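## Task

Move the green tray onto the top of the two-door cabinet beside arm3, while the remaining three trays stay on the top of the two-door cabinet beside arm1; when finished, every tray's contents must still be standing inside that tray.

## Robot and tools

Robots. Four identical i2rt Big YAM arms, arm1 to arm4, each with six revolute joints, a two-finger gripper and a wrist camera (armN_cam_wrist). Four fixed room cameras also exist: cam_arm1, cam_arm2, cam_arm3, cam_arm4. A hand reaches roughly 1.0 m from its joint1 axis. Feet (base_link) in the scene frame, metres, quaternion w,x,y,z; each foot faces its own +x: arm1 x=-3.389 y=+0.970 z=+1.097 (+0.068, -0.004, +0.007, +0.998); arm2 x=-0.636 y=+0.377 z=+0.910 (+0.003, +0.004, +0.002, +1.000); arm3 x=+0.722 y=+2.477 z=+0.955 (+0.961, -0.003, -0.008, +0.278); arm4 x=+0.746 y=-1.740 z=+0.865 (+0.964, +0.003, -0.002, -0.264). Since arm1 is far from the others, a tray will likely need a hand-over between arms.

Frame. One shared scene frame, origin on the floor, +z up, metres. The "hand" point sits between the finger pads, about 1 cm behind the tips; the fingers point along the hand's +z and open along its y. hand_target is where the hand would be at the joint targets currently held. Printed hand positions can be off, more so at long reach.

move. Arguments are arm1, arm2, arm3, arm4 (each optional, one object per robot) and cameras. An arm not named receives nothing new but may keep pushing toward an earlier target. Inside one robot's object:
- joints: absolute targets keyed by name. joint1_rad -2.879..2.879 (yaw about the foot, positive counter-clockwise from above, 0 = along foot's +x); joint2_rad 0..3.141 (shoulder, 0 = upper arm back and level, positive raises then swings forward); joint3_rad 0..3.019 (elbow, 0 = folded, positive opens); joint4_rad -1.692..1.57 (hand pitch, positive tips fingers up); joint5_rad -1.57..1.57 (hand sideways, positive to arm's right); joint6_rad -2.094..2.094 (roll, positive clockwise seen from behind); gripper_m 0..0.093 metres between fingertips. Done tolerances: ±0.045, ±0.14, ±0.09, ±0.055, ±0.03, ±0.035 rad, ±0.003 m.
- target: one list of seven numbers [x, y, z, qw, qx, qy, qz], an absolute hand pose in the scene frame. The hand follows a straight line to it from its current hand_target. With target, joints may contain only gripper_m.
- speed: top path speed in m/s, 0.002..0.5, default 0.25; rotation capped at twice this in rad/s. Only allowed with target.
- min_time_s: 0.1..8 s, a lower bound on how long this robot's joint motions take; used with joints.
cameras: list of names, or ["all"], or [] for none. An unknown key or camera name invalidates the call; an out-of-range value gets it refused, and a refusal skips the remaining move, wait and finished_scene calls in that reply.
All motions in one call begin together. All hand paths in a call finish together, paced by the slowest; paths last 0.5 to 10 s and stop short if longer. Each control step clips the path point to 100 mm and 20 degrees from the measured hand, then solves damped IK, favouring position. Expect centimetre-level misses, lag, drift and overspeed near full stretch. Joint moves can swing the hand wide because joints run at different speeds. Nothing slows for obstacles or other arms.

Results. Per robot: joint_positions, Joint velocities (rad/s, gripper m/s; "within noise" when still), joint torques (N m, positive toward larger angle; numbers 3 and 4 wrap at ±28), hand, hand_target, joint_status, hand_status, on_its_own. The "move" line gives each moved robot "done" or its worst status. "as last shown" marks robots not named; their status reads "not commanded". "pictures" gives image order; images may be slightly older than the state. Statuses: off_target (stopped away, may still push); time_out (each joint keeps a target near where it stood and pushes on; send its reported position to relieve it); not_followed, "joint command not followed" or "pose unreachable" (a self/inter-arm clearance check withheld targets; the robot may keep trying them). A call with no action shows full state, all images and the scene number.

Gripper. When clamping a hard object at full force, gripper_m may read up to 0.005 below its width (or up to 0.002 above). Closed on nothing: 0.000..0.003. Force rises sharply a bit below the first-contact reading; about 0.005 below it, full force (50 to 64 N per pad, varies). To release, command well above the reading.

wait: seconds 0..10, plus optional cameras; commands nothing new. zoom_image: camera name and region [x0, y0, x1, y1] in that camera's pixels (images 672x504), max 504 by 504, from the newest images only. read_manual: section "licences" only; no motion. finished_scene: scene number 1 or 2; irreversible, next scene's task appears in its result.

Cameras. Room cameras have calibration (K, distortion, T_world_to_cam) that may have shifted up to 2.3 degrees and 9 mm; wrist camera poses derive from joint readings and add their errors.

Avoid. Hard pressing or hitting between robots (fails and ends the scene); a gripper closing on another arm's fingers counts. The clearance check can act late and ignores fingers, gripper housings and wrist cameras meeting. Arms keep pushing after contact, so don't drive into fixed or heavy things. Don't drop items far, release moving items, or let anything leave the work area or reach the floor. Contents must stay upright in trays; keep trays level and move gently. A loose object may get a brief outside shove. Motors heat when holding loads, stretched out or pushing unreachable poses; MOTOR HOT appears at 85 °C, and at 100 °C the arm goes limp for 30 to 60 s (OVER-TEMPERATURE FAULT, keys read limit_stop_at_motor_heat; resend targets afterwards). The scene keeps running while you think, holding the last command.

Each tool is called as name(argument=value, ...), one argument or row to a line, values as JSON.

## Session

move(
)

Scene clock: 0.00 s.
Joint torques (N m): no reading
Heat: arm1: hottest gripper 24 °C; arm2: hottest joint1_rad 25 °C; arm3: hottest joint1_rad 26 °C; arm4: hottest joint1_rad 26 °C.
Joint velocities: within noise
arm1.joint_positions: joint1_rad=+0.692 joint2_rad=+0.648 joint3_rad=+1.429 joint4_rad=-1.398 joint5_rad=-0.136 joint6_rad=-0.701 gripper_m=+0.09396
arm1.joint_status: not commanded
arm1.hand: x=-3.5788 y=+0.8356 z=+1.6371 quat_wxyz=(+0.034, +0.700, +0.543, -0.463) (m; scene frame)
arm1.hand_target: x=-3.5770 y=+0.8370 z=+1.6466 quat_wxyz=(+0.033, +0.696, +0.540, -0.472) (m; scene frame)
arm1.hand_status: not commanded
arm2.joint_positions: joint1_rad=+0.046 joint2_rad=+0.608 joint3_rad=+1.378 joint4_rad=-1.614 joint5_rad=+0.231 joint6_rad=+0.022 gripper_m=+0.09396
arm2.joint_status: not commanded
arm2.hand: x=-0.8192 y=+0.4116 z=+1.3976 quat_wxyz=(-0.095, +0.928, -0.033, -0.359) (m; scene frame)
arm2.hand_target: x=-0.8179 y=+0.4117 z=+1.4087 quat_wxyz=(-0.094, +0.923, -0.034, -0.372) (m; scene frame)
arm2.hand_status: not commanded
arm3.joint_positions: joint1_rad=+0.827 joint2_rad=+0.635 joint3_rad=+1.493 joint4_rad=-1.192 joint5_rad=+0.128 joint6_rad=+0.670 gripper_m=+0.09396
arm3.joint_status: not commanded
arm3.hand: x=+0.7771 y=+2.7101 z=+1.5737 quat_wxyz=(-0.349, +0.256, -0.771, -0.466) (m; scene frame)
arm3.hand_target: x=+0.7762 y=+2.7061 z=+1.5860 quat_wxyz=(-0.354, +0.253, -0.764, -0.477) (m; scene frame)
arm3.hand_status: not commanded
arm4.joint_positions: joint1_rad=-0.546 joint2_rad=+0.615 joint3_rad=+1.544 joint4_rad=-1.256 joint5_rad=-0.261 joint6_rad=-0.380 gripper_m=+0.09396
arm4.joint_status: not commanded
arm4.hand: x=+0.8806 y=-1.9065 z=+1.4980 quat_wxyz=(-0.502, -0.207, -0.782, +0.305) (m; scene frame)
arm4.hand_target: x=+0.8787 y=-1.9029 z=+1.5072 quat_wxyz=(-0.508, -0.204, -0.776, +0.312) (m; scene frame)
arm4.hand_status: not commanded
pictures: arm1_cam_wrist, arm2_cam_wrist, arm3_cam_wrist, arm4_cam_wrist, cam_arm1, cam_arm2, cam_arm3, cam_arm4
camera_calibration:
arm1_cam_wrist: T_world_to_cam=[[-0.791385, 0.405586, 0.457395, -3.91969], [0.337811, 0.913738, -0.225758, 0.819776], [-0.509503, -0.0241481, -0.86013, -0.268092], [0, 0, 0, 1]] pos_world=[-3.5155, 0.834235, 1.74732]
arm2_cam_wrist: T_world_to_cam=[[0.110568, 0.976715, 0.183852, -0.573759], [0.988771, -0.0893901, -0.119757, 1.01769], [-0.100534, 0.195029, -0.975631, 1.32533], [0, 0, 0, 1]] pos_world=[-0.809581, 0.392893, 1.5204]
arm3_cam_wrist: T_world_to_cam=[[0.724724, -0.44104, -0.529395, 1.46322], [-0.678991, -0.587849, -0.439778, 2.81538], [-0.117244, 0.678172, -0.72549, -0.476613], [0, 0, 0, 1]] pos_world=[0.795304, 2.62358, 1.66699]
arm4_cam_wrist: T_world_to_cam=[[-0.631945, -0.727671, 0.26672, -1.23092], [-0.717787, 0.419744, -0.555515, 2.26712], [0.292279, -0.542503, -0.787568, 0.0135226], [0, 0, 0, 1]] pos_world=[0.845489, -1.83998, 1.59838]

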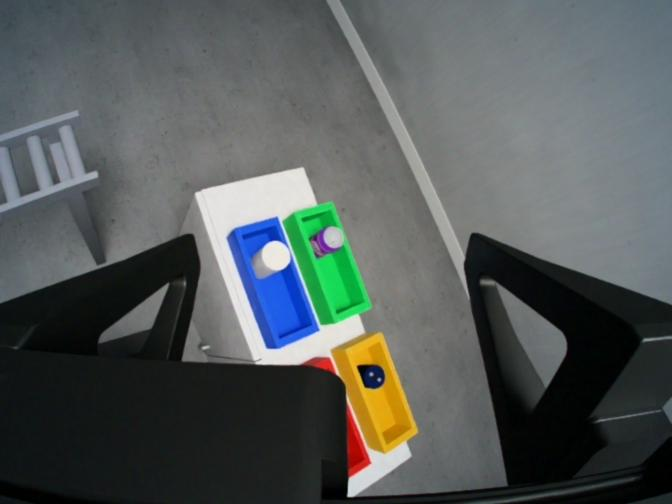

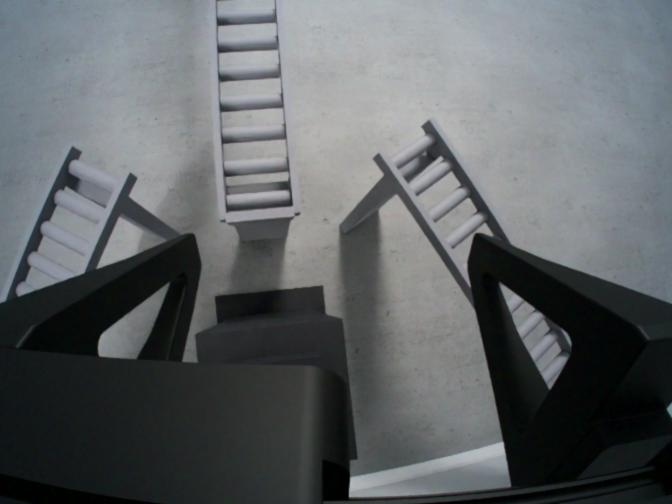

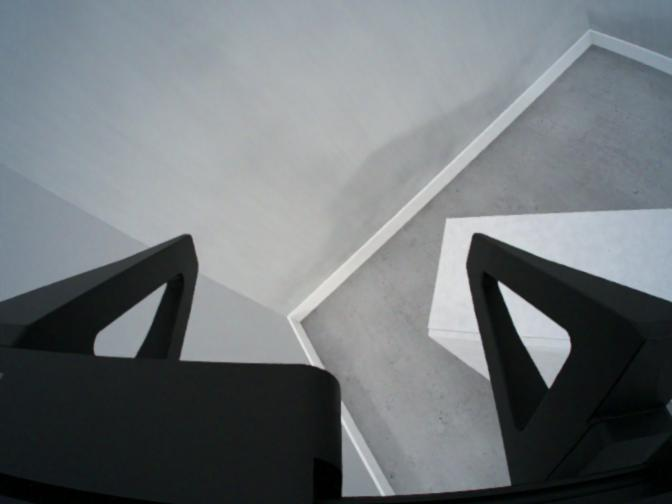

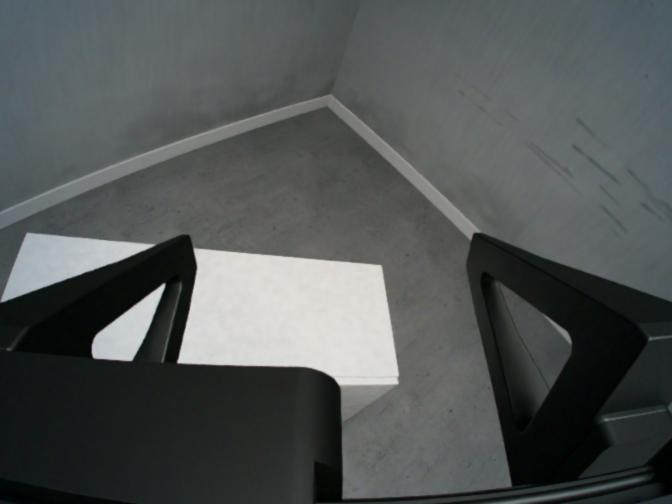

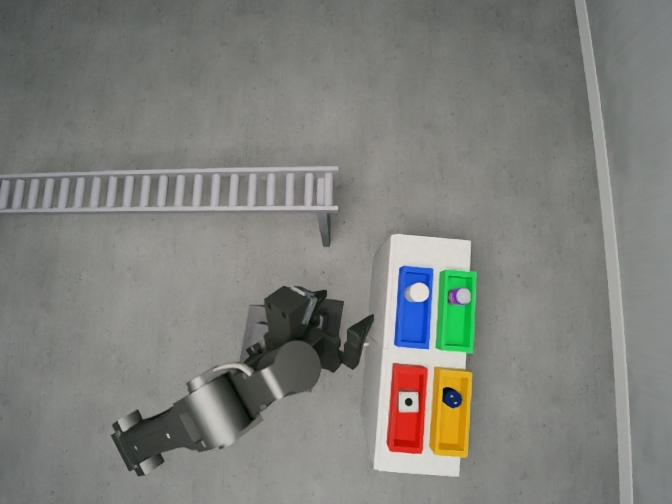

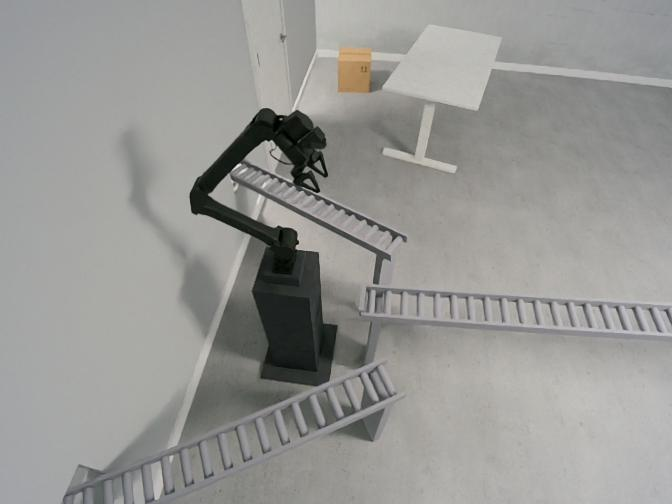

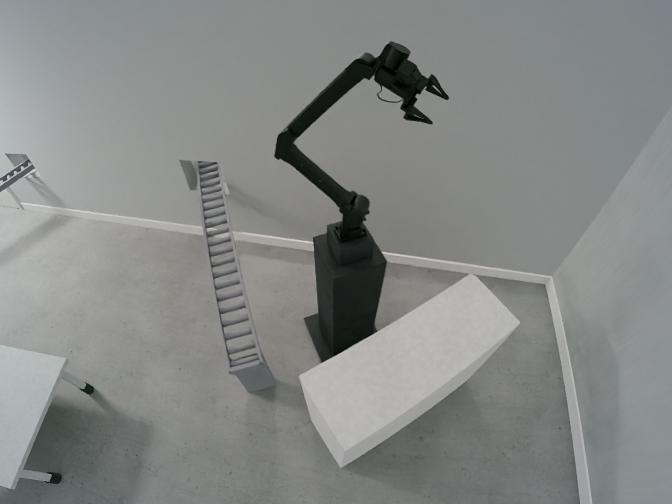

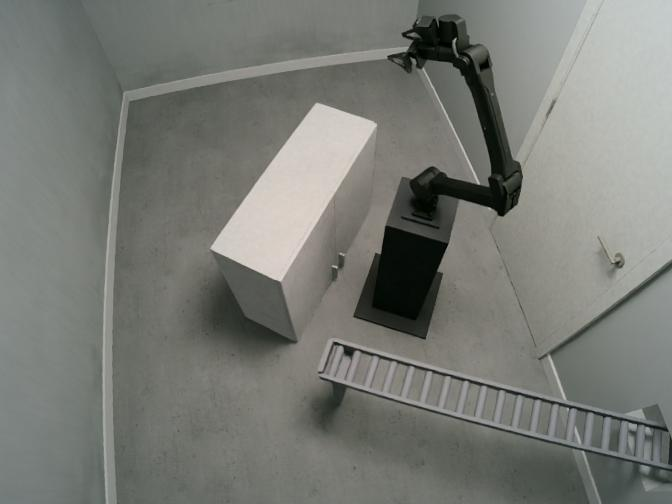

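move(
  arm1={"joints":{"joint1_rad":0.26,"joint2_rad":1.2,"joint3_rad":1.3,"joint4_rad":-1.5,"joint5_rad":0,"joint6_rad":1.7,"gripper_m":0.038},"min_time_s":2},
  arm2={"joints":{"joint1_rad":-0.08,"joint2_rad":1.27,"joint3_rad":1.06,"joint4_rad":-1.38,"joint5_rad":0,"joint6_rad":-0.08,"gripper_m":0.05},"min_time_s":2},
  arm3={"joints":{"joint1_rad":-1.3,"joint4_rad":-1.6,"joint5_rad":0,"joint6_rad":0},"min_time_s":3},
)

move(
  arm1={"target":[-3.96,0.93,1.12,0,0.696,-0.718,0]},
  cameras=["arm1_cam_wrist","cam_arm1","arm3_cam_wrist"],
)

zoom_image(
  camera="arm1_cam_wrist",
  region=[130, 0, 530, 400],
)

Scene clock: 5.47 s.
Joint torques (N m): arm1=[-1.2 -5.42 9.96 0.1 0.17 -0.01] | arm2=[-0.85 -7.82 8.12 0.76 -0.08 -0.18] | arm3=[0.38 2.78 9.83 1.51 -0.01 -0.21] | arm4=[-0.73 2.78 8.98 2.03 -0.04 0.13]
Heat: arm1: hottest gripper 24 °C; arm2: hottest joint1_rad 25 °C; arm3: hottest joint1_rad 26 °C; arm4: hottest joint1_rad 26 °C.
move: arm1 done; arm2 done; arm3 done
Joint velocities: within noise
arm1.joint_positions: joint1_rad=+0.275 joint2_rad=+1.194 joint3_rad=+1.301 joint4_rad=-1.490 joint5_rad=-0.003 joint6_rad=+1.693 gripper_m=+0.03807
arm1.joint_status: all done
arm1.hand: x=-3.7591 y=+0.9233 z=+1.3996 quat_wxyz=(+0.078, +0.709, -0.699, -0.048) (m; scene frame)
arm1.hand_target: x=-3.7583 y=+0.9295 z=+1.3965 quat_wxyz=(+0.070, +0.702, -0.707, -0.044) (m; scene frame)
arm1.hand_status: not commanded
arm2.joint_positions: joint1_rad=-0.072 joint2_rad=+1.269 joint3_rad=+1.062 joint4_rad=-1.389 joint5_rad=+0.003 joint6_rad=-0.072 gripper_m=+0.05007
arm2.joint_status: all done
arm2.hand: x=-0.9748 y=+0.4055 z=+1.0984 quat_wxyz=(+0.001, +1.000, -0.003, +0.009) (m; scene frame)
arm2.hand_target: x=-0.9762 y=+0.4078 z=+1.0972 quat_wxyz=(+0.002, +1.000, -0.003, +0.006) (m; scene frame)
arm2.hand_status: not commanded
arm3.joint_positions: joint1_rad=-1.291 joint2_rad=+0.635 joint3_rad=+1.493 joint4_rad=-1.590 joint5_rad=+0.002 joint6_rad=+0.012 gripper_m=+0.09397
arm3.joint_status: all done
arm3.hand: x=+0.8557 y=+2.3501 z=+1.4909 quat_wxyz=(-0.389, -0.331, -0.848, +0.142) (m; scene frame)
arm3.hand_target: x=+0.8514 y=+2.3520 z=+1.4988 quat_wxyz=(-0.393, -0.329, -0.846, +0.147) (m; scene frame)
arm3.hand_status: not commanded
arm4: as last shown
pictures: none

Scene clock: 7.80 s.
Joint torques (N m): arm1=[-1.14 -13.98 11.71 0.2 0.18 -0.13] | arm2=[-0.85 -7.82 8.12 0.76 -0.08 -0.18] | arm3=[0.21 2.84 9.83 1.55 -0.01 -0.17] | arm4=[-0.73 2.78 8.96 2.03 -0.05 0.14]
Heat: arm1: hottest gripper 24 °C; arm2: hottest joint1_rad 25 °C; arm3: hottest joint1_rad 26 °C; arm4: hottest joint1_rad 26 °C.
move: arm1 off_target
Joint velocities: within noise
arm1.joint_positions: joint1_rad=+0.229 joint2_rad=+1.956 joint3_rad=+1.449 joint4_rad=-1.083 joint5_rad=+0.013 joint6_rad=+1.684 gripper_m=+0.03807
arm1.joint_status: not commanded
arm1.hand: x=-3.9430 y=+0.9217 z=+1.1161 quat_wxyz=(-0.009, +0.700, -0.714, +0.009) (m; scene frame)
arm1.hand_target: x=-3.9594 y=+0.9301 z=+1.1203 quat_wxyz=(+0.000, +0.696, -0.718, +0.000) (m; scene frame)
arm1.hand_status: off_target (0.019 m and 1.6 deg from the pose sent, 0.344 m and 10.8 deg at the start)
arm2, arm3, arm4: as last shown
arm3.joint_positions: joint1_rad=-1.291 joint2_rad=+0.635 joint3_rad=+1.493 joint4_rad=-1.590 joint5_rad=+0.002 joint6_rad=+0.011 gripper_m=+0.09397
pictures: arm1_cam_wrist, arm3_cam_wrist, cam_arm1
camera_calibration:
arm1_cam_wrist: T_world_to_cam=[[0.999536, -0.0161728, 0.0258151, 3.92747], [-0.028157, -0.813907, 0.580313, -0.00385882], [0.0116258, -0.58077, -0.813985, 1.61664], [0, 0, 0, 1]] pos_world=[-3.94456, 0.999274, 1.21677]
arm3_cam_wrist: T_world_to_cam=[[-0.671815, -0.740716, -0.00223075, 2.31697], [-0.722051, 0.655553, -0.221116, -0.590584], [0.165246, -0.146938, -0.975245, 1.78639], [0, 0, 0, 1]] pos_world=[0.834948, 2.36586, 1.61675]

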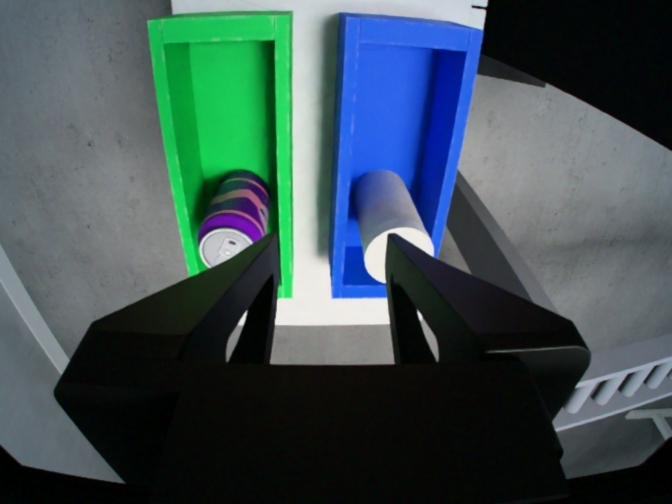

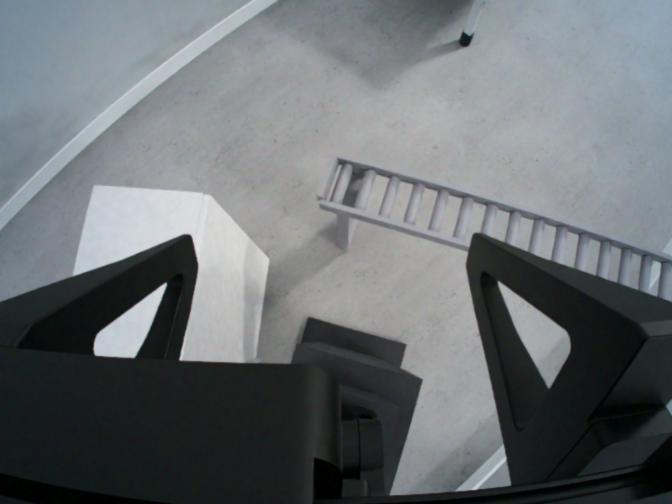

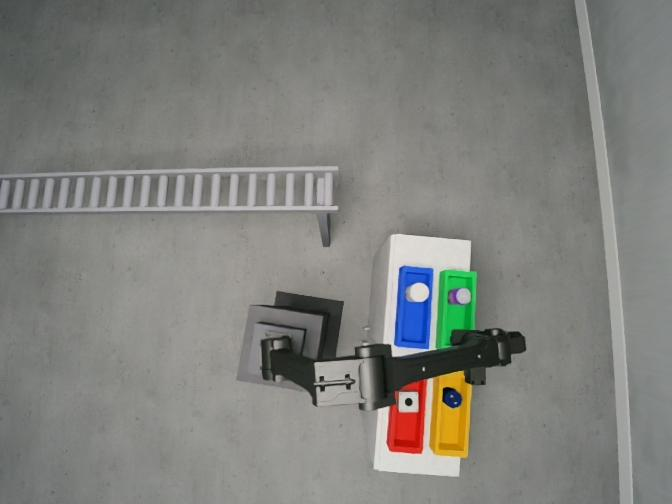

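Scaled by 1.260 from the camera's 672x504 image, which has a finer 960x720 frame.

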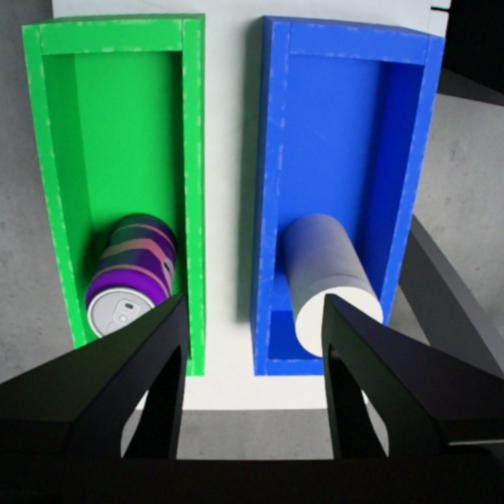

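move(
  arm1={"target":[-4.0,0.872,0.945,0,0.688,-0.7254,0]},
  cameras=["arm1_cam_wrist"],
)

zoom_image(
  camera="arm1_cam_wrist",
  region=[180, 50, 500, 370],
)

Scene clock: 10.63 s.
Joint torques (N m): arm1=[0.73 -15.5 9.72 0.39 0.16 0.02] | arm2=[-0.85 -7.82 8.12 0.76 -0.08 -0.19] | arm3=[0.32 2.73 9.78 1.55 -0.01 -0.17] | arm4=[-0.73 2.78 8.98 2.03 -0.05 0.13]
Heat: arm1: hottest gripper 24 °C; arm2: hottest joint1_rad 25 °C; arm3: hottest joint1_rad 26 °C; arm4: hottest joint1_rad 26 °C.
move: arm1 off_target
Joint velocities: within noise
arm1.joint_positions: joint1_rad=+0.288 joint2_rad=+2.320 joint3_rad=+1.576 joint4_rad=-0.840 joint5_rad=+0.013 joint6_rad=+1.777 gripper_m=+0.03807
arm1.joint_status: not commanded
arm1.hand: x=-3.9878 y=+0.8787 z=+0.9481 quat_wxyz=(-0.007, +0.688, -0.726, +0.007) (m; scene frame)
arm1.hand_target: x=-3.9996 y=+0.8721 z=+0.9453 quat_wxyz=(+0.000, +0.688, -0.726, +0.000) (m; scene frame)
arm1.hand_status: off_target (0.014 m and 1.1 deg from the pose sent, 0.187 m and 2.3 deg at the start)
arm2, arm3, arm4: as last shown
pictures: arm1_cam_wrist
camera_calibration:
arm1_cam_wrist: T_world_to_cam=[[0.998571, -0.0494693, 0.0202313, 4.00659], [-0.0520347, -0.813422, 0.579341, -0.0373691], [-0.012203, -0.579566, -0.814834, 1.36014], [0, 0, 0, 1]] pos_world=[-3.98621, 0.956096, 1.04888]

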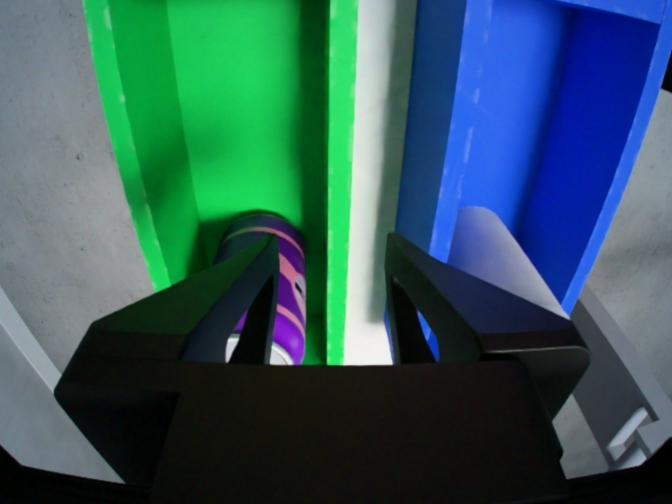

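Scaled by 1.575 from the camera's 672x504 image, which has a finer 960x720 frame.

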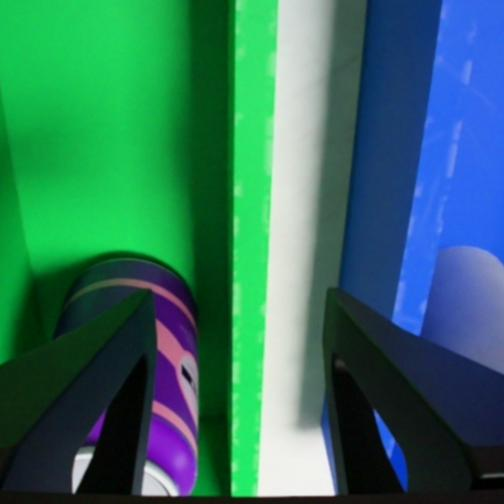

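move(
  arm1={"target":[-3.998,0.872,0.882,0,0.688,-0.7254,0],"speed":0.15},
)

move(
  arm1={"target":[-3.998,0.87,0.843,0,0.688,-0.7254,0],"speed":0.1},
  cameras=["arm1_cam_wrist"],
)

zoom_image(
  camera="arm1_cam_wrist",
  region=[180, 50, 500, 370],
)

Scene clock: 12.57 s.
Joint torques (N m): arm1=[0.67 -15.5 8.66 0.46 0.16 0] | arm2=[-0.85 -7.82 8.12 0.76 -0.08 -0.18] | arm3=[0.26 2.84 9.84 1.52 -0.02 -0.18] | arm4=[-0.73 2.78 8.96 2.03 -0.05 0.14]
Heat: arm1: hottest gripper 24 °C; arm2: hottest joint1_rad 25 °C; arm3: hottest joint1_rad 26 °C; arm4: hottest joint1_rad 26 °C.
move: arm1 off_target
Joint velocities: within noise
arm1.joint_positions: joint1_rad=+0.288 joint2_rad=+2.441 joint3_rad=+1.600 joint4_rad=-0.747 joint5_rad=+0.013 joint6_rad=+1.778 gripper_m=+0.03807
arm1.joint_status: not commanded
arm1.hand: x=-3.9858 y=+0.8779 z=+0.8837 quat_wxyz=(-0.009, +0.688, -0.726, +0.008) (m; scene frame)
arm1.hand_target: x=-3.9977 y=+0.8721 z=+0.8824 quat_wxyz=(+0.000, +0.688, -0.726, +0.000) (m; scene frame)
arm1.hand_status: off_target (0.014 m and 1.3 deg from the pose sent, 0.067 m and 1.1 deg at the start)
arm2, arm3, arm4: as last shown
pictures: none

Scene clock: 13.97 s.
Joint torques (N m): arm1=[0.85 -16.09 8.53 0.54 0.16 0.01] | arm2=[-0.91 -7.82 8.12 0.76 -0.08 -0.18] | arm3=[0.26 2.61 9.78 1.54 -0.01 -0.18] | arm4=[-0.73 2.84 8.96 2.03 -0.05 0.14]
Heat: arm1: hottest gripper 24 °C; arm2: hottest joint1_rad 25 °C; arm3: hottest joint1_rad 26 °C; arm4: hottest joint1_rad 26 °C.
move: arm1 off_target
Joint velocities: within noise
arm1.joint_positions: joint1_rad=+0.288 joint2_rad=+2.516 joint3_rad=+1.633 joint4_rad=-0.703 joint5_rad=+0.013 joint6_rad=+1.779 gripper_m=+0.03807
arm1.joint_status: not commanded
arm1.hand: x=-3.9876 y=+0.8770 z=+0.8479 quat_wxyz=(-0.007, +0.687, -0.726, +0.007) (m; scene frame)
arm1.hand_target: x=-3.9975 y=+0.8701 z=+0.8432 quat_wxyz=(+0.000, +0.688, -0.726, +0.000) (m; scene frame)
arm1.hand_status: off_target (0.013 m and 1.2 deg from the pose sent, 0.043 m and 1.3 deg at the start)
arm2, arm3, arm4: as last shown
pictures: arm1_cam_wrist
camera_calibration:
arm1_cam_wrist: T_world_to_cam=[[0.998489, -0.0509558, 0.0205607, 4.00912], [-0.0534374, -0.81338, 0.579273, 0.0138233], [-0.0127936, -0.579497, -0.814874, 1.27519], [0, 0, 0, 1]] pos_world=[-3.98601, 0.954497, 0.948677]

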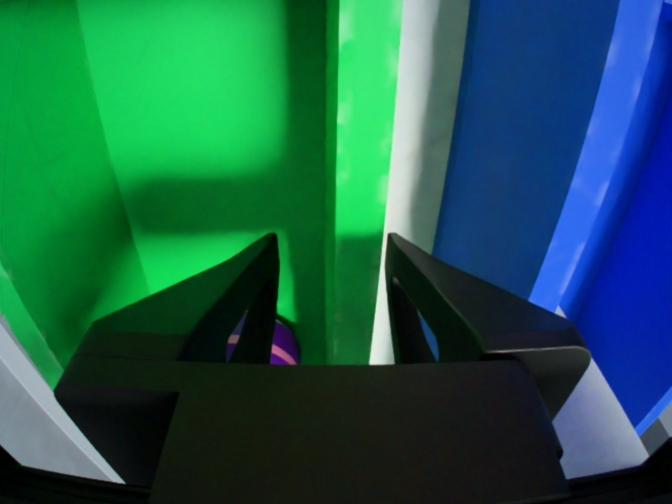

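Scaled by 1.575 from the camera's 672x504 image, which has a finer 960x720 frame.

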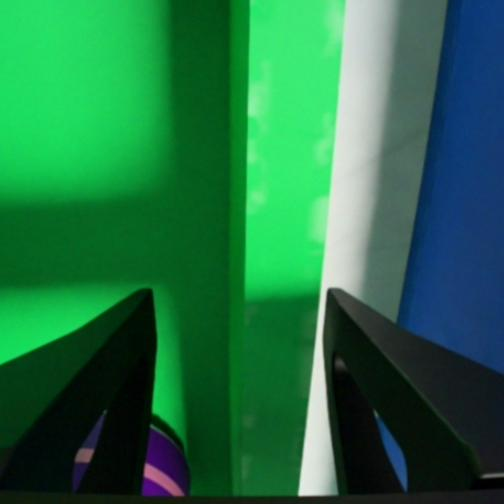

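move(
  arm1={"target":[-3.989,0.87,0.837,0,0.688,-0.7254,0],"speed":0.1},
)

move(
  arm1={"joints":{"gripper_m":0.003}},
  cameras=["arm1_cam_wrist"],
)

Scene clock: 15.27 s.
Joint torques (N m): arm1=[0.97 -16.15 5.7 0.64 0.17 0.01] | arm2=[-0.85 -7.82 8.12 0.76 -0.08 -0.18] | arm3=[0.03 2.84 9.83 1.58 -0.01 -0.17] | arm4=[-0.73 2.78 8.96 2.03 -0.05 0.14]
Heat: arm1: hottest gripper 24 °C; arm2: hottest joint1_rad 25 °C; arm3: hottest joint1_rad 26 °C; arm4: hottest joint1_rad 26 °C.
move: arm1 off_target
Joint velocities: within noise
arm1.joint_positions: joint1_rad=+0.288 joint2_rad=+2.516 joint3_rad=+1.633 joint4_rad=-0.675 joint5_rad=+0.013 joint6_rad=+1.781 gripper_m=+0.03807
arm1.joint_status: not commanded
arm1.hand: x=-3.9944 y=+0.8760 z=+0.8478 quat_wxyz=(+0.004, +0.686, -0.727, -0.001) (m; scene frame)
arm1.hand_target: x=-3.9887 y=+0.8703 z=+0.8371 quat_wxyz=(+0.000, +0.688, -0.726, +0.000) (m; scene frame)
arm1.hand_status: off_target (0.014 m and 0.5 deg from the pose sent, 0.013 m and 1.1 deg at the start)
arm2, arm3, arm4: as last shown
pictures: none

Scene clock: 15.93 s.
Joint torques (N m): arm1=[1.03 -16.21 5.71 0.36 0.11 0.01] | arm2=[-0.85 -7.82 8.12 0.75 -0.08 -0.18] | arm3=[0.26 2.84 9.81 1.54 -0.01 -0.18] | arm4=[-0.73 2.84 8.98 2.03 -0.04 0.14]
Heat: arm1: hottest gripper 24 °C; arm2: hottest joint1_rad 25 °C; arm3: hottest joint1_rad 26 °C; arm4: hottest joint1_rad 26 °C.
move: arm1 off_target
Joint velocities: within noise
arm1.joint_positions: joint1_rad=+0.288 joint2_rad=+2.516 joint3_rad=+1.633 joint4_rad=-0.669 joint5_rad=+0.015 joint6_rad=+1.780 gripper_m=+0.01241
arm1.joint_status: gripper_m off_target (ended at +0.01245, target +0.00300)
arm1.hand: x=-3.9960 y=+0.8760 z=+0.8479 quat_wxyz=(+0.006, +0.686, -0.727, -0.004) (m; scene frame)
arm1.hand_target: x=-3.9887 y=+0.8703 z=+0.8371 quat_wxyz=(+0.000, +0.688, -0.726, +0.000) (m; scene frame)
arm1.hand_status: not commanded
arm2, arm3, arm4: as last shown
pictures: arm1_cam_wrist
camera_calibration:
arm1_cam_wrist: T_world_to_cam=[[0.998509, -0.0530355, -0.0129068, 4.04764], [-0.0355423, -0.811206, 0.583679, 0.078448], [-0.0414257, -0.58235, -0.811882, 1.15995], [0, 0, 0, 1]] pos_world=[-3.99077, 0.953803, 0.948197]

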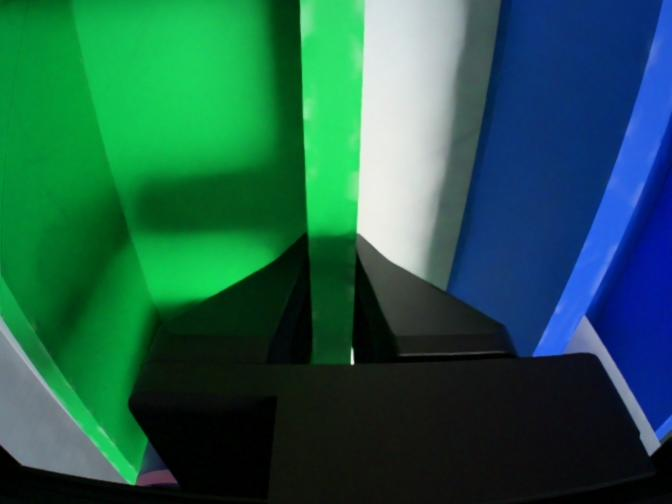

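move(
  arm1={"target":[-3.997,0.87,0.92,0,0.688,-0.7254,0],"speed":0.1},
)

move(
  arm1={"target":[-3.90,0.885,1.16,0,0.688,-0.7254,0],"speed":0.2},
  cameras=["arm1_cam_wrist","cam_arm1"],
)

Scene clock: 17.87 s.
Joint torques (N m): arm1=[1.03 -20.6 7.04 -0.35 -0.15 -0.04] | arm2=[-0.85 -7.82 8.12 0.76 -0.08 -0.18] | arm3=[0.21 2.96 9.83 1.51 -0.01 -0.18] | arm4=[-0.73 2.84 8.96 2.03 -0.05 0.14]
Heat: arm1: hottest gripper 24 °C; arm2: hottest joint1_rad 25 °C; arm3: hottest joint1_rad 26 °C; arm4: hottest joint1_rad 26 °C.
move: arm1 off_target
Joint velocities: within noise
arm1.joint_positions: joint1_rad=+0.288 joint2_rad=+2.430 joint3_rad=+1.593 joint4_rad=-0.782 joint5_rad=+0.022 joint6_rad=+1.786 gripper_m=+0.01241
arm1.joint_status: not commanded
arm1.hand: x=-3.9778 y=+0.8806 z=+0.8890 quat_wxyz=(-0.023, +0.685, -0.728, +0.013) (m; scene frame)
arm1.hand_target: x=-3.9963 y=+0.8702 z=+0.9197 quat_wxyz=(+0.000, +0.688, -0.726, +0.000) (m; scene frame)
arm1.hand_status: off_target (0.038 m and 3.1 deg from the pose sent, 0.072 m and 0.9 deg at the start)
arm2, arm3: as last shown
arm4.joint_positions: joint1_rad=-0.546 joint2_rad=+0.615 joint3_rad=+1.544 joint4_rad=-1.256 joint5_rad=-0.261 joint6_rad=-0.380 gripper_m=+0.09396
arm4.joint_status: not commanded
arm4.hand: x=+0.8806 y=-1.9065 z=+1.4980 quat_wxyz=(-0.502, -0.207, -0.782, +0.305) (m; scene frame)
arm4.hand_target: x=+0.8787 y=-1.9029 z=+1.5072 quat_wxyz=(-0.508, -0.204, -0.776, +0.312) (m; scene frame)
arm4.hand_status: not commanded
pictures: none

Scene clock: 20.07 s.
Joint torques (N m): arm1=[1.2 -15.74 9.98 -0.12 -0.28 -0.05] | arm2=[-0.85 -7.82 8.12 0.77 -0.08 -0.19] | arm3=[0.15 2.73 9.83 1.51 0 -0.19] | arm4=[-0.73 2.84 8.98 2.03 -0.04 0.13]
Heat: arm1: hottest gripper 24 °C; arm2: hottest joint2_rad 26 °C; arm3: hottest joint1_rad 26 °C; arm4: hottest joint1_rad 26 °C.
move: arm1 off_target
Joint velocities: within noise
arm1.joint_positions: joint1_rad=+0.294 joint2_rad=+1.835 joint3_rad=+1.318 joint4_rad=-1.102 joint5_rad=+0.025 joint6_rad=+1.795 gripper_m=+0.01241
arm1.joint_status: not commanded
arm1.hand: x=-3.8897 y=+0.8958 z=+1.1360 quat_wxyz=(-0.024, +0.683, -0.730, +0.011) (m; scene frame)
arm1.hand_target: x=-3.8994 y=+0.8852 z=+1.1599 quat_wxyz=(+0.000, +0.688, -0.725, +0.000) (m; scene frame)
arm1.hand_status: off_target (0.028 m and 3.2 deg from the pose sent, 0.282 m and 3.1 deg at the start)
arm2.joint_positions: joint1_rad=-0.072 joint2_rad=+1.269 joint3_rad=+1.062 joint4_rad=-1.389 joint5_rad=+0.003 joint6_rad=-0.072 gripper_m=+0.05007
arm2.joint_status: not commanded
arm2.hand: x=-0.9748 y=+0.4055 z=+1.0984 quat_wxyz=(+0.001, +1.000, -0.003, +0.009) (m; scene frame)
arm2.hand_target: x=-0.9762 y=+0.4078 z=+1.0972 quat_wxyz=(+0.002, +1.000, -0.003, +0.006) (m; scene frame)
arm2.hand_status: not commanded
arm3.joint_positions: joint1_rad=-1.291 joint2_rad=+0.635 joint3_rad=+1.493 joint4_rad=-1.590 joint5_rad=+0.002 joint6_rad=+0.011 gripper_m=+0.09397
arm3.joint_status: not commanded
arm3.hand: x=+0.8557 y=+2.3501 z=+1.4909 quat_wxyz=(-0.389, -0.331, -0.848, +0.142) (m; scene frame)
arm3.hand_target: x=+0.8514 y=+2.3520 z=+1.4988 quat_wxyz=(-0.393, -0.329, -0.846, +0.147) (m; scene frame)
arm3.hand_status: not commanded
arm4: as last shown
pictures: arm1_cam_wrist, cam_arm1
camera_calibration:
arm1_cam_wrist: T_world_to_cam=[[0.996824, -0.0612739, 0.0508648, 3.87474], [-0.0793004, -0.822252, 0.563572, -0.207379], [0.00729146, -0.565816, -0.824499, 1.5989], [0, 0, 0, 1]] pos_world=[-3.89054, 0.971583, 1.23807]

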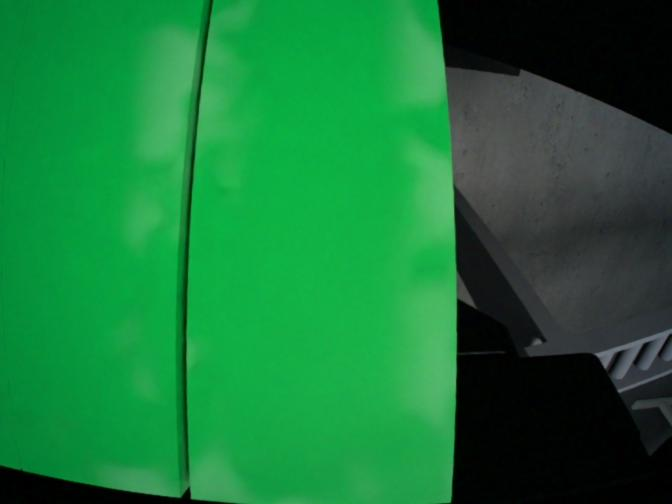

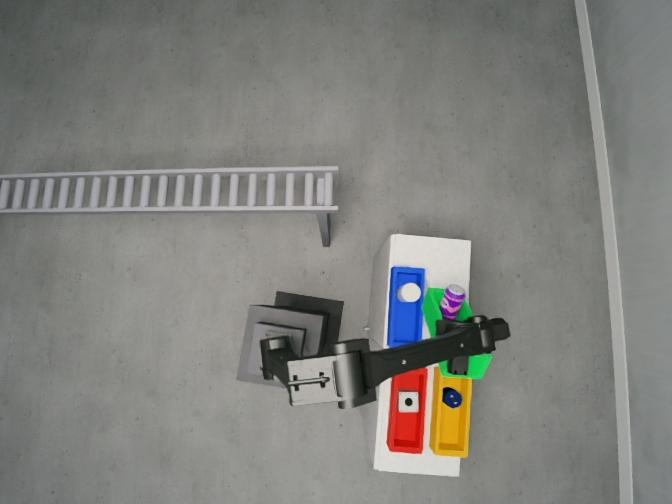

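zoom_image(
  camera="cam_arm1",
  region=[360, 220, 530, 400],
)

Scaled by 2.800 from the camera's 672x504 image, which has a finer 960x720 frame.

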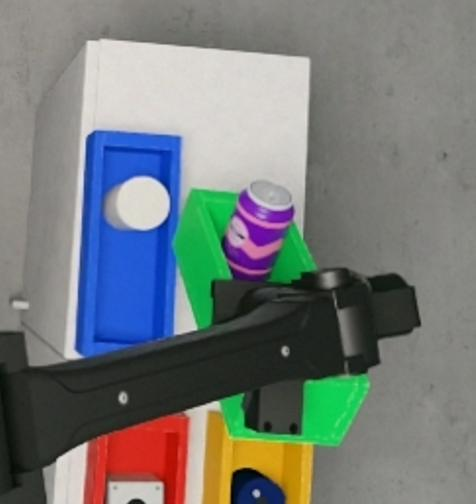

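move(
  arm1={"target":[-3.99,0.868,1.07,0,0.688,-0.7254,0],"speed":0.1},
  cameras=["cam_arm1"],
)

zoom_image(
  camera="cam_arm1",
  region=[360, 220, 530, 400],
)

Scene clock: 25.43 s.
Joint torques (N m): arm1=[1.26 -17.38 13.34 0.36 -0.29 -0.04] | arm2=[-0.85 -7.82 8.12 0.76 -0.08 -0.18] | arm3=[0.15 2.9 9.85 1.54 -0.02 -0.18] | arm4=[-0.73 2.78 8.96 2.03 -0.05 0.14]
Heat: arm1: hottest gripper 24 °C; arm2: hottest joint2_rad 26 °C; arm3: hottest joint3_rad 27 °C; arm4: hottest joint1_rad 26 °C.
move: arm1 off_target
Joint velocities: within noise
arm1.joint_positions: joint1_rad=+0.294 joint2_rad=+2.136 joint3_rad=+1.521 joint4_rad=-1.046 joint5_rad=+0.025 joint6_rad=+1.795 gripper_m=+0.01241
arm1.joint_status: not commanded
arm1.hand: x=-3.9535 y=+0.8841 z=+1.0403 quat_wxyz=(-0.042, +0.683, -0.729, +0.023) (m; scene frame)
arm1.hand_target: x=-3.9873 y=+0.8683 z=+1.0716 quat_wxyz=(+0.000, +0.688, -0.725, +0.000) (m; scene frame)
arm1.hand_status: off_target (0.050 m and 5.5 deg from the pose sent, 0.123 m and 3.2 deg at the start)
arm2, arm3, arm4: as last shown
pictures: cam_arm1

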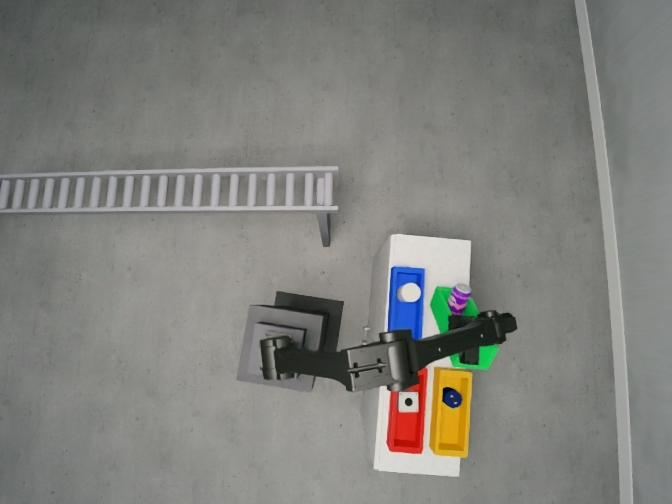

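Scaled by 2.800 from the camera's 672x504 image, which has a finer 960x720 frame.

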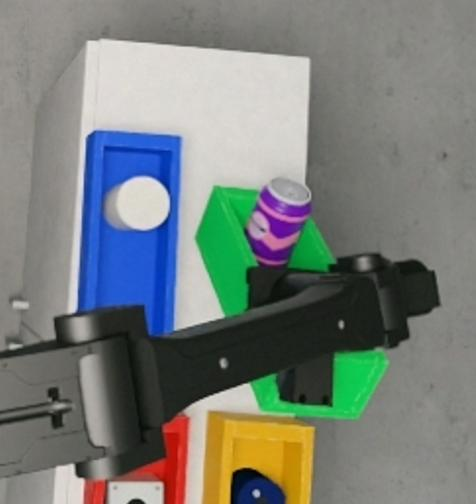

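move(
  arm1={"target":[-4.017,0.857,0.99,0.025,0.688,-0.7254,0],"speed":0.08},
  cameras=["cam_arm1"],
)

zoom_image(
  camera="cam_arm1",
  region=[360, 220, 530, 400],
)

Scene clock: 27.53 s.
Joint torques (N m): arm1=[1.26 -16.67 12.08 0.75 -0.23 -0.05] | arm2=[-0.91 -7.82 8.12 0.76 -0.08 -0.19] | arm3=[0.21 2.78 9.85 1.54 -0.01 -0.19] | arm4=[-0.73 2.84 8.96 2.03 -0.05 0.14]
Heat: arm1: hottest joint3_rad 24 °C; arm2: hottest joint2_rad 26 °C; arm3: hottest joint3_rad 27 °C; arm4: hottest joint1_rad 26 °C.
move: arm1 off_target
Joint velocities: within noise
arm1.joint_positions: joint1_rad=+0.294 joint2_rad=+2.275 joint3_rad=+1.581 joint4_rad=-0.898 joint5_rad=-0.005 joint6_rad=+1.795 gripper_m=+0.01241
arm1.joint_status: not commanded
arm1.hand: x=-3.9875 y=+0.8722 z=+0.9769 quat_wxyz=(-0.005, +0.683, -0.730, +0.016) (m; scene frame)
arm1.hand_target: x=-4.0152 y=+0.8571 z=+0.9913 quat_wxyz=(+0.025, +0.688, -0.725, +0.000) (m; scene frame)
arm1.hand_status: off_target (0.036 m and 3.9 deg from the pose sent, 0.085 m and 8.1 deg at the start)
arm2, arm3, arm4: as last shown
pictures: cam_arm1

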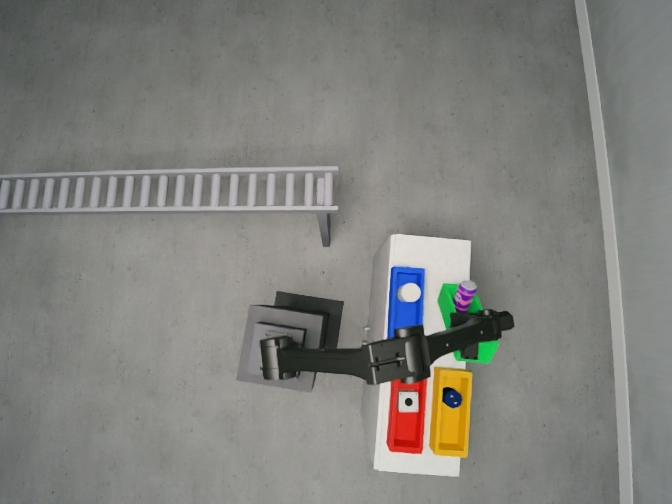

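Scaled by 2.800 from the camera's 672x504 image, which has a finer 960x720 frame.

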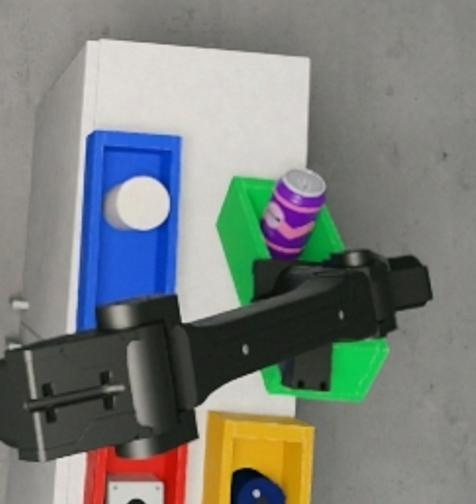

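move(
  arm1={"target":[-3.99,0.857,0.93,0.025,0.688,-0.7254,0],"speed":0.08},
)

move(
  arm1={"target":[-3.99,0.857,0.89,0.025,0.688,-0.7254,0],"speed":0.06},
  cameras=["cam_arm1","arm1_cam_wrist"],
)

zoom_image(
  camera="cam_arm1",
  region=[360, 220, 530, 400],
)

Scene clock: 29.43 s.
Joint torques (N m): arm1=[1.61 -13.74 5.79 1.57 0.22 0] | arm2=[-0.85 -7.82 8.13 0.76 -0.08 -0.18] | arm3=[0.21 2.61 9.84 1.55 -0.01 -0.18] | arm4=[-0.73 2.78 8.96 2.04 -0.05 0.13]
Heat: arm1: hottest joint3_rad 24 °C; arm2: hottest joint2_rad 26 °C; arm3: hottest joint3_rad 27 °C; arm4: hottest joint1_rad 26 °C.
move: arm1 off_target
Joint velocities: within noise
arm1.joint_positions: joint1_rad=+0.294 joint2_rad=+2.289 joint3_rad=+1.551 joint4_rad=-0.758 joint5_rad=-0.015 joint6_rad=+1.795 gripper_m=+0.01241
arm1.joint_status: not commanded
arm1.hand: x=-4.0028 y=+0.8677 z=+0.9604 quat_wxyz=(+0.038, +0.683, -0.730, -0.007) (m; scene frame)
arm1.hand_target: x=-3.9888 y=+0.8578 z=+0.9313 quat_wxyz=(+0.025, +0.688, -0.725, +0.000) (m; scene frame)
arm1.hand_status: off_target (0.035 m and 1.8 deg from the pose sent, 0.049 m and 3.9 deg at the start)
arm2, arm3, arm4: as last shown
pictures: none

Scene clock: 30.80 s.
Joint torques (N m): arm1=[1.61 -15.44 7.45 0.66 0.25 -0.11] | arm2=[-0.79 -7.82 8.12 0.76 -0.08 -0.19] | arm3=[0.15 2.61 9.87 1.57 -0.01 -0.18] | arm4=[-0.73 2.78 8.96 2.03 -0.05 0.14]
Heat: arm1: hottest joint3_rad 24 °C; arm2: hottest joint2_rad 26 °C; arm3: hottest joint3_rad 27 °C; arm4: hottest joint1_rad 26 °C.
move: arm1 off_target
Joint velocities: within noise
arm1.joint_positions: joint1_rad=+0.294 joint2_rad=+2.393 joint3_rad=+1.546 joint4_rad=-0.681 joint5_rad=-0.016 joint6_rad=+1.805 gripper_m=+0.01241
arm1.joint_status: not commanded
arm1.hand: x=-3.9880 y=+0.8688 z=+0.8981 quat_wxyz=(+0.025, +0.680, -0.733, +0.003) (m; scene frame)
arm1.hand_target: x=-3.9896 y=+0.8572 z=+0.8901 quat_wxyz=(+0.025, +0.688, -0.725, +0.000) (m; scene frame)
arm1.hand_status: off_target (0.014 m and 1.3 deg from the pose sent, 0.072 m and 1.8 deg at the start)
arm2, arm3, arm4: as last shown
pictures: arm1_cam_wrist, cam_arm1
camera_calibration:
arm1_cam_wrist: T_world_to_cam=[[0.997028, -0.0715983, -0.0284362, 4.06412], [-0.0392299, -0.789532, 0.612455, -0.0158368], [-0.066302, -0.609519, -0.789994, 1.10165], [0, 0, 0, 1]] pos_world=[-3.97962, 0.94996, 0.995568]

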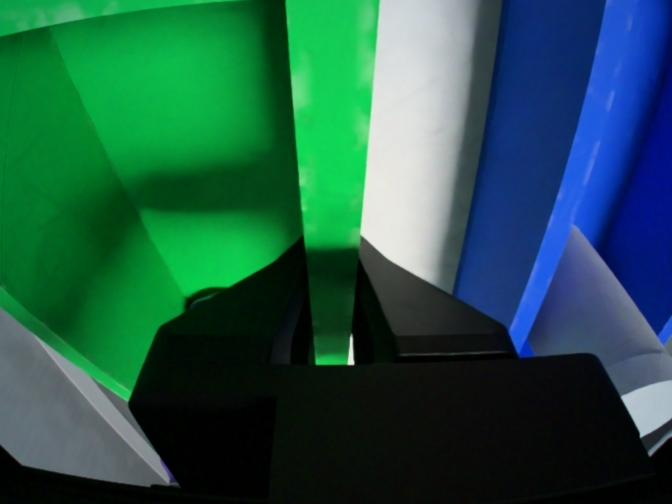

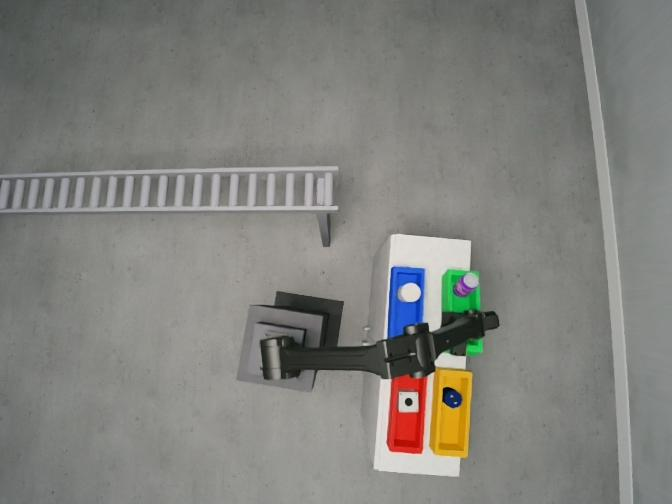

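Scaled by 2.800 from the camera's 672x504 image, which has a finer 960x720 frame.

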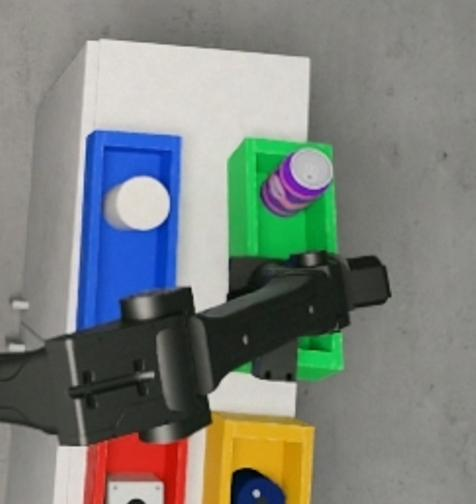

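move(
  arm1={"target":[-3.965,0.857,0.905,0.02,0.686,-0.7274,0],"speed":0.06},
)

move(
  arm1={"target":[-3.965,0.857,0.86,0.01,0.686,-0.7274,0],"speed":0.06},
  cameras=["cam_arm1","arm1_cam_wrist"],
)

zoom_image(
  camera="cam_arm1",
  region=[360, 220, 530, 400],
)

Scene clock: 32.33 s.
Joint torques (N m): arm1=[1.61 -17.61 5.11 0.23 0.19 -0.11] | arm2=[-0.85 -7.82 8.12 0.76 -0.08 -0.19] | arm3=[0.21 2.73 9.85 1.55 -0.02 -0.19] | arm4=[-0.73 2.78 8.98 2.03 -0.05 0.14]
Heat: arm1: hottest joint3_rad 24 °C; arm2: hottest joint2_rad 26 °C; arm3: hottest joint3_rad 27 °C; arm4: hottest joint1_rad 26 °C.
move: arm1 off_target
Joint velocities: within noise
arm1.joint_positions: joint1_rad=+0.304 joint2_rad=+2.363 joint3_rad=+1.473 joint4_rad=-0.653 joint5_rad=-0.009 joint6_rad=+1.820 gripper_m=+0.01241
arm1.joint_status: not commanded
arm1.hand: x=-3.9651 y=+0.8678 z=+0.8973 quat_wxyz=(+0.016, +0.678, -0.735, +0.004) (m; scene frame)
arm1.hand_target: x=-3.9650 y=+0.8571 z=+0.9049 quat_wxyz=(+0.020, +0.686, -0.727, +0.000) (m; scene frame)
arm1.hand_status: off_target (0.013 m and 1.5 deg from the pose sent, 0.027 m and 1.2 deg at the start)
arm2, arm3, arm4: as last shown
pictures: none

Scene clock: 33.70 s.
Joint torques (N m): arm1=[1.73 -14.68 7.91 0.17 0.31 -0.13] | arm2=[-0.85 -7.82 8.12 0.76 -0.08 -0.19] | arm3=[0.26 2.84 9.83 1.51 0 -0.18] | arm4=[-0.73 2.78 8.96 2.03 -0.05 0.14]
Heat: arm1: hottest gripper 25 °C; arm2: hottest joint2_rad 26 °C; arm3: hottest joint3_rad 27 °C; arm4: hottest joint1_rad 26 °C.
move: arm1 off_target
Joint velocities: within noise
arm1.joint_positions: joint1_rad=+0.304 joint2_rad=+2.420 joint3_rad=+1.481 joint4_rad=-0.614 joint5_rad=-0.001 joint6_rad=+1.825 gripper_m=+0.01241
arm1.joint_status: not commanded
arm1.hand: x=-3.9595 y=+0.8697 z=+0.8673 quat_wxyz=(+0.010, +0.676, -0.737, +0.004) (m; scene frame)
arm1.hand_target: x=-3.9644 y=+0.8571 z=+0.8603 quat_wxyz=(+0.010, +0.686, -0.728, +0.000) (m; scene frame)
arm1.hand_status: off_target (0.016 m and 1.6 deg from the pose sent, 0.039 m and 1.6 deg at the start)
arm2, arm3, arm4: as last shown
pictures: arm1_cam_wrist, cam_arm1
camera_calibration:
arm1_cam_wrist: T_world_to_cam=[[0.996649, -0.0814866, -0.00716919, 4.02355], [-0.0611439, -0.800317, 0.596451, -0.0586746], [-0.0543404, -0.594014, -0.802617, 1.12461], [0, 0, 0, 1]] pos_world=[-3.95254, 0.948943, 0.966475]

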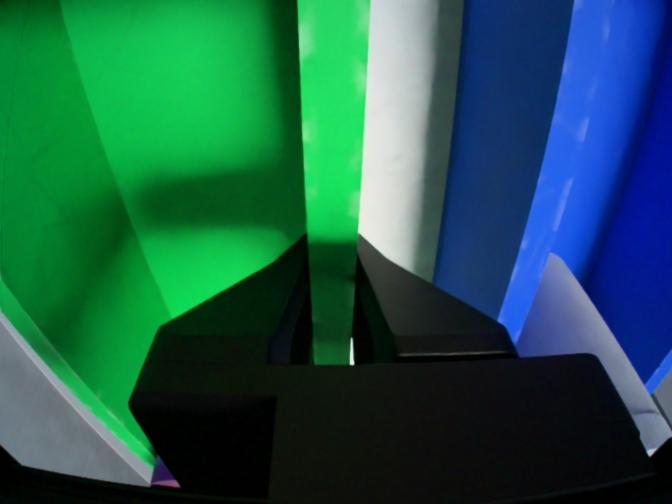

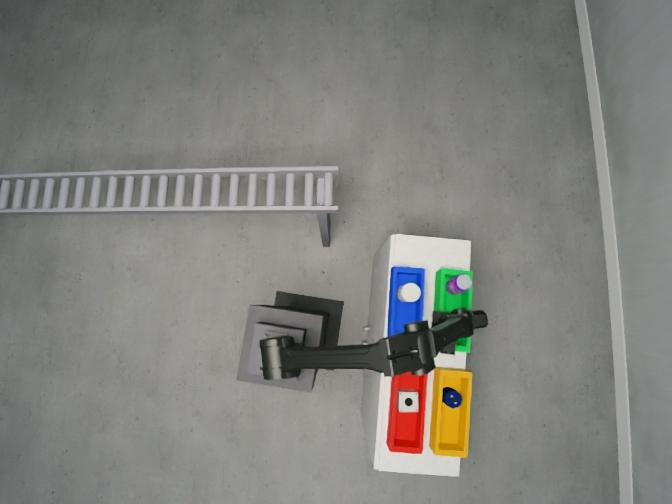

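Scaled by 2.800 from the camera's 672x504 image, which has a finer 960x720 frame.

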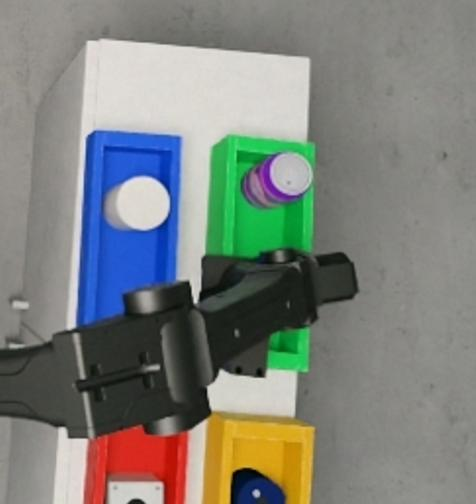

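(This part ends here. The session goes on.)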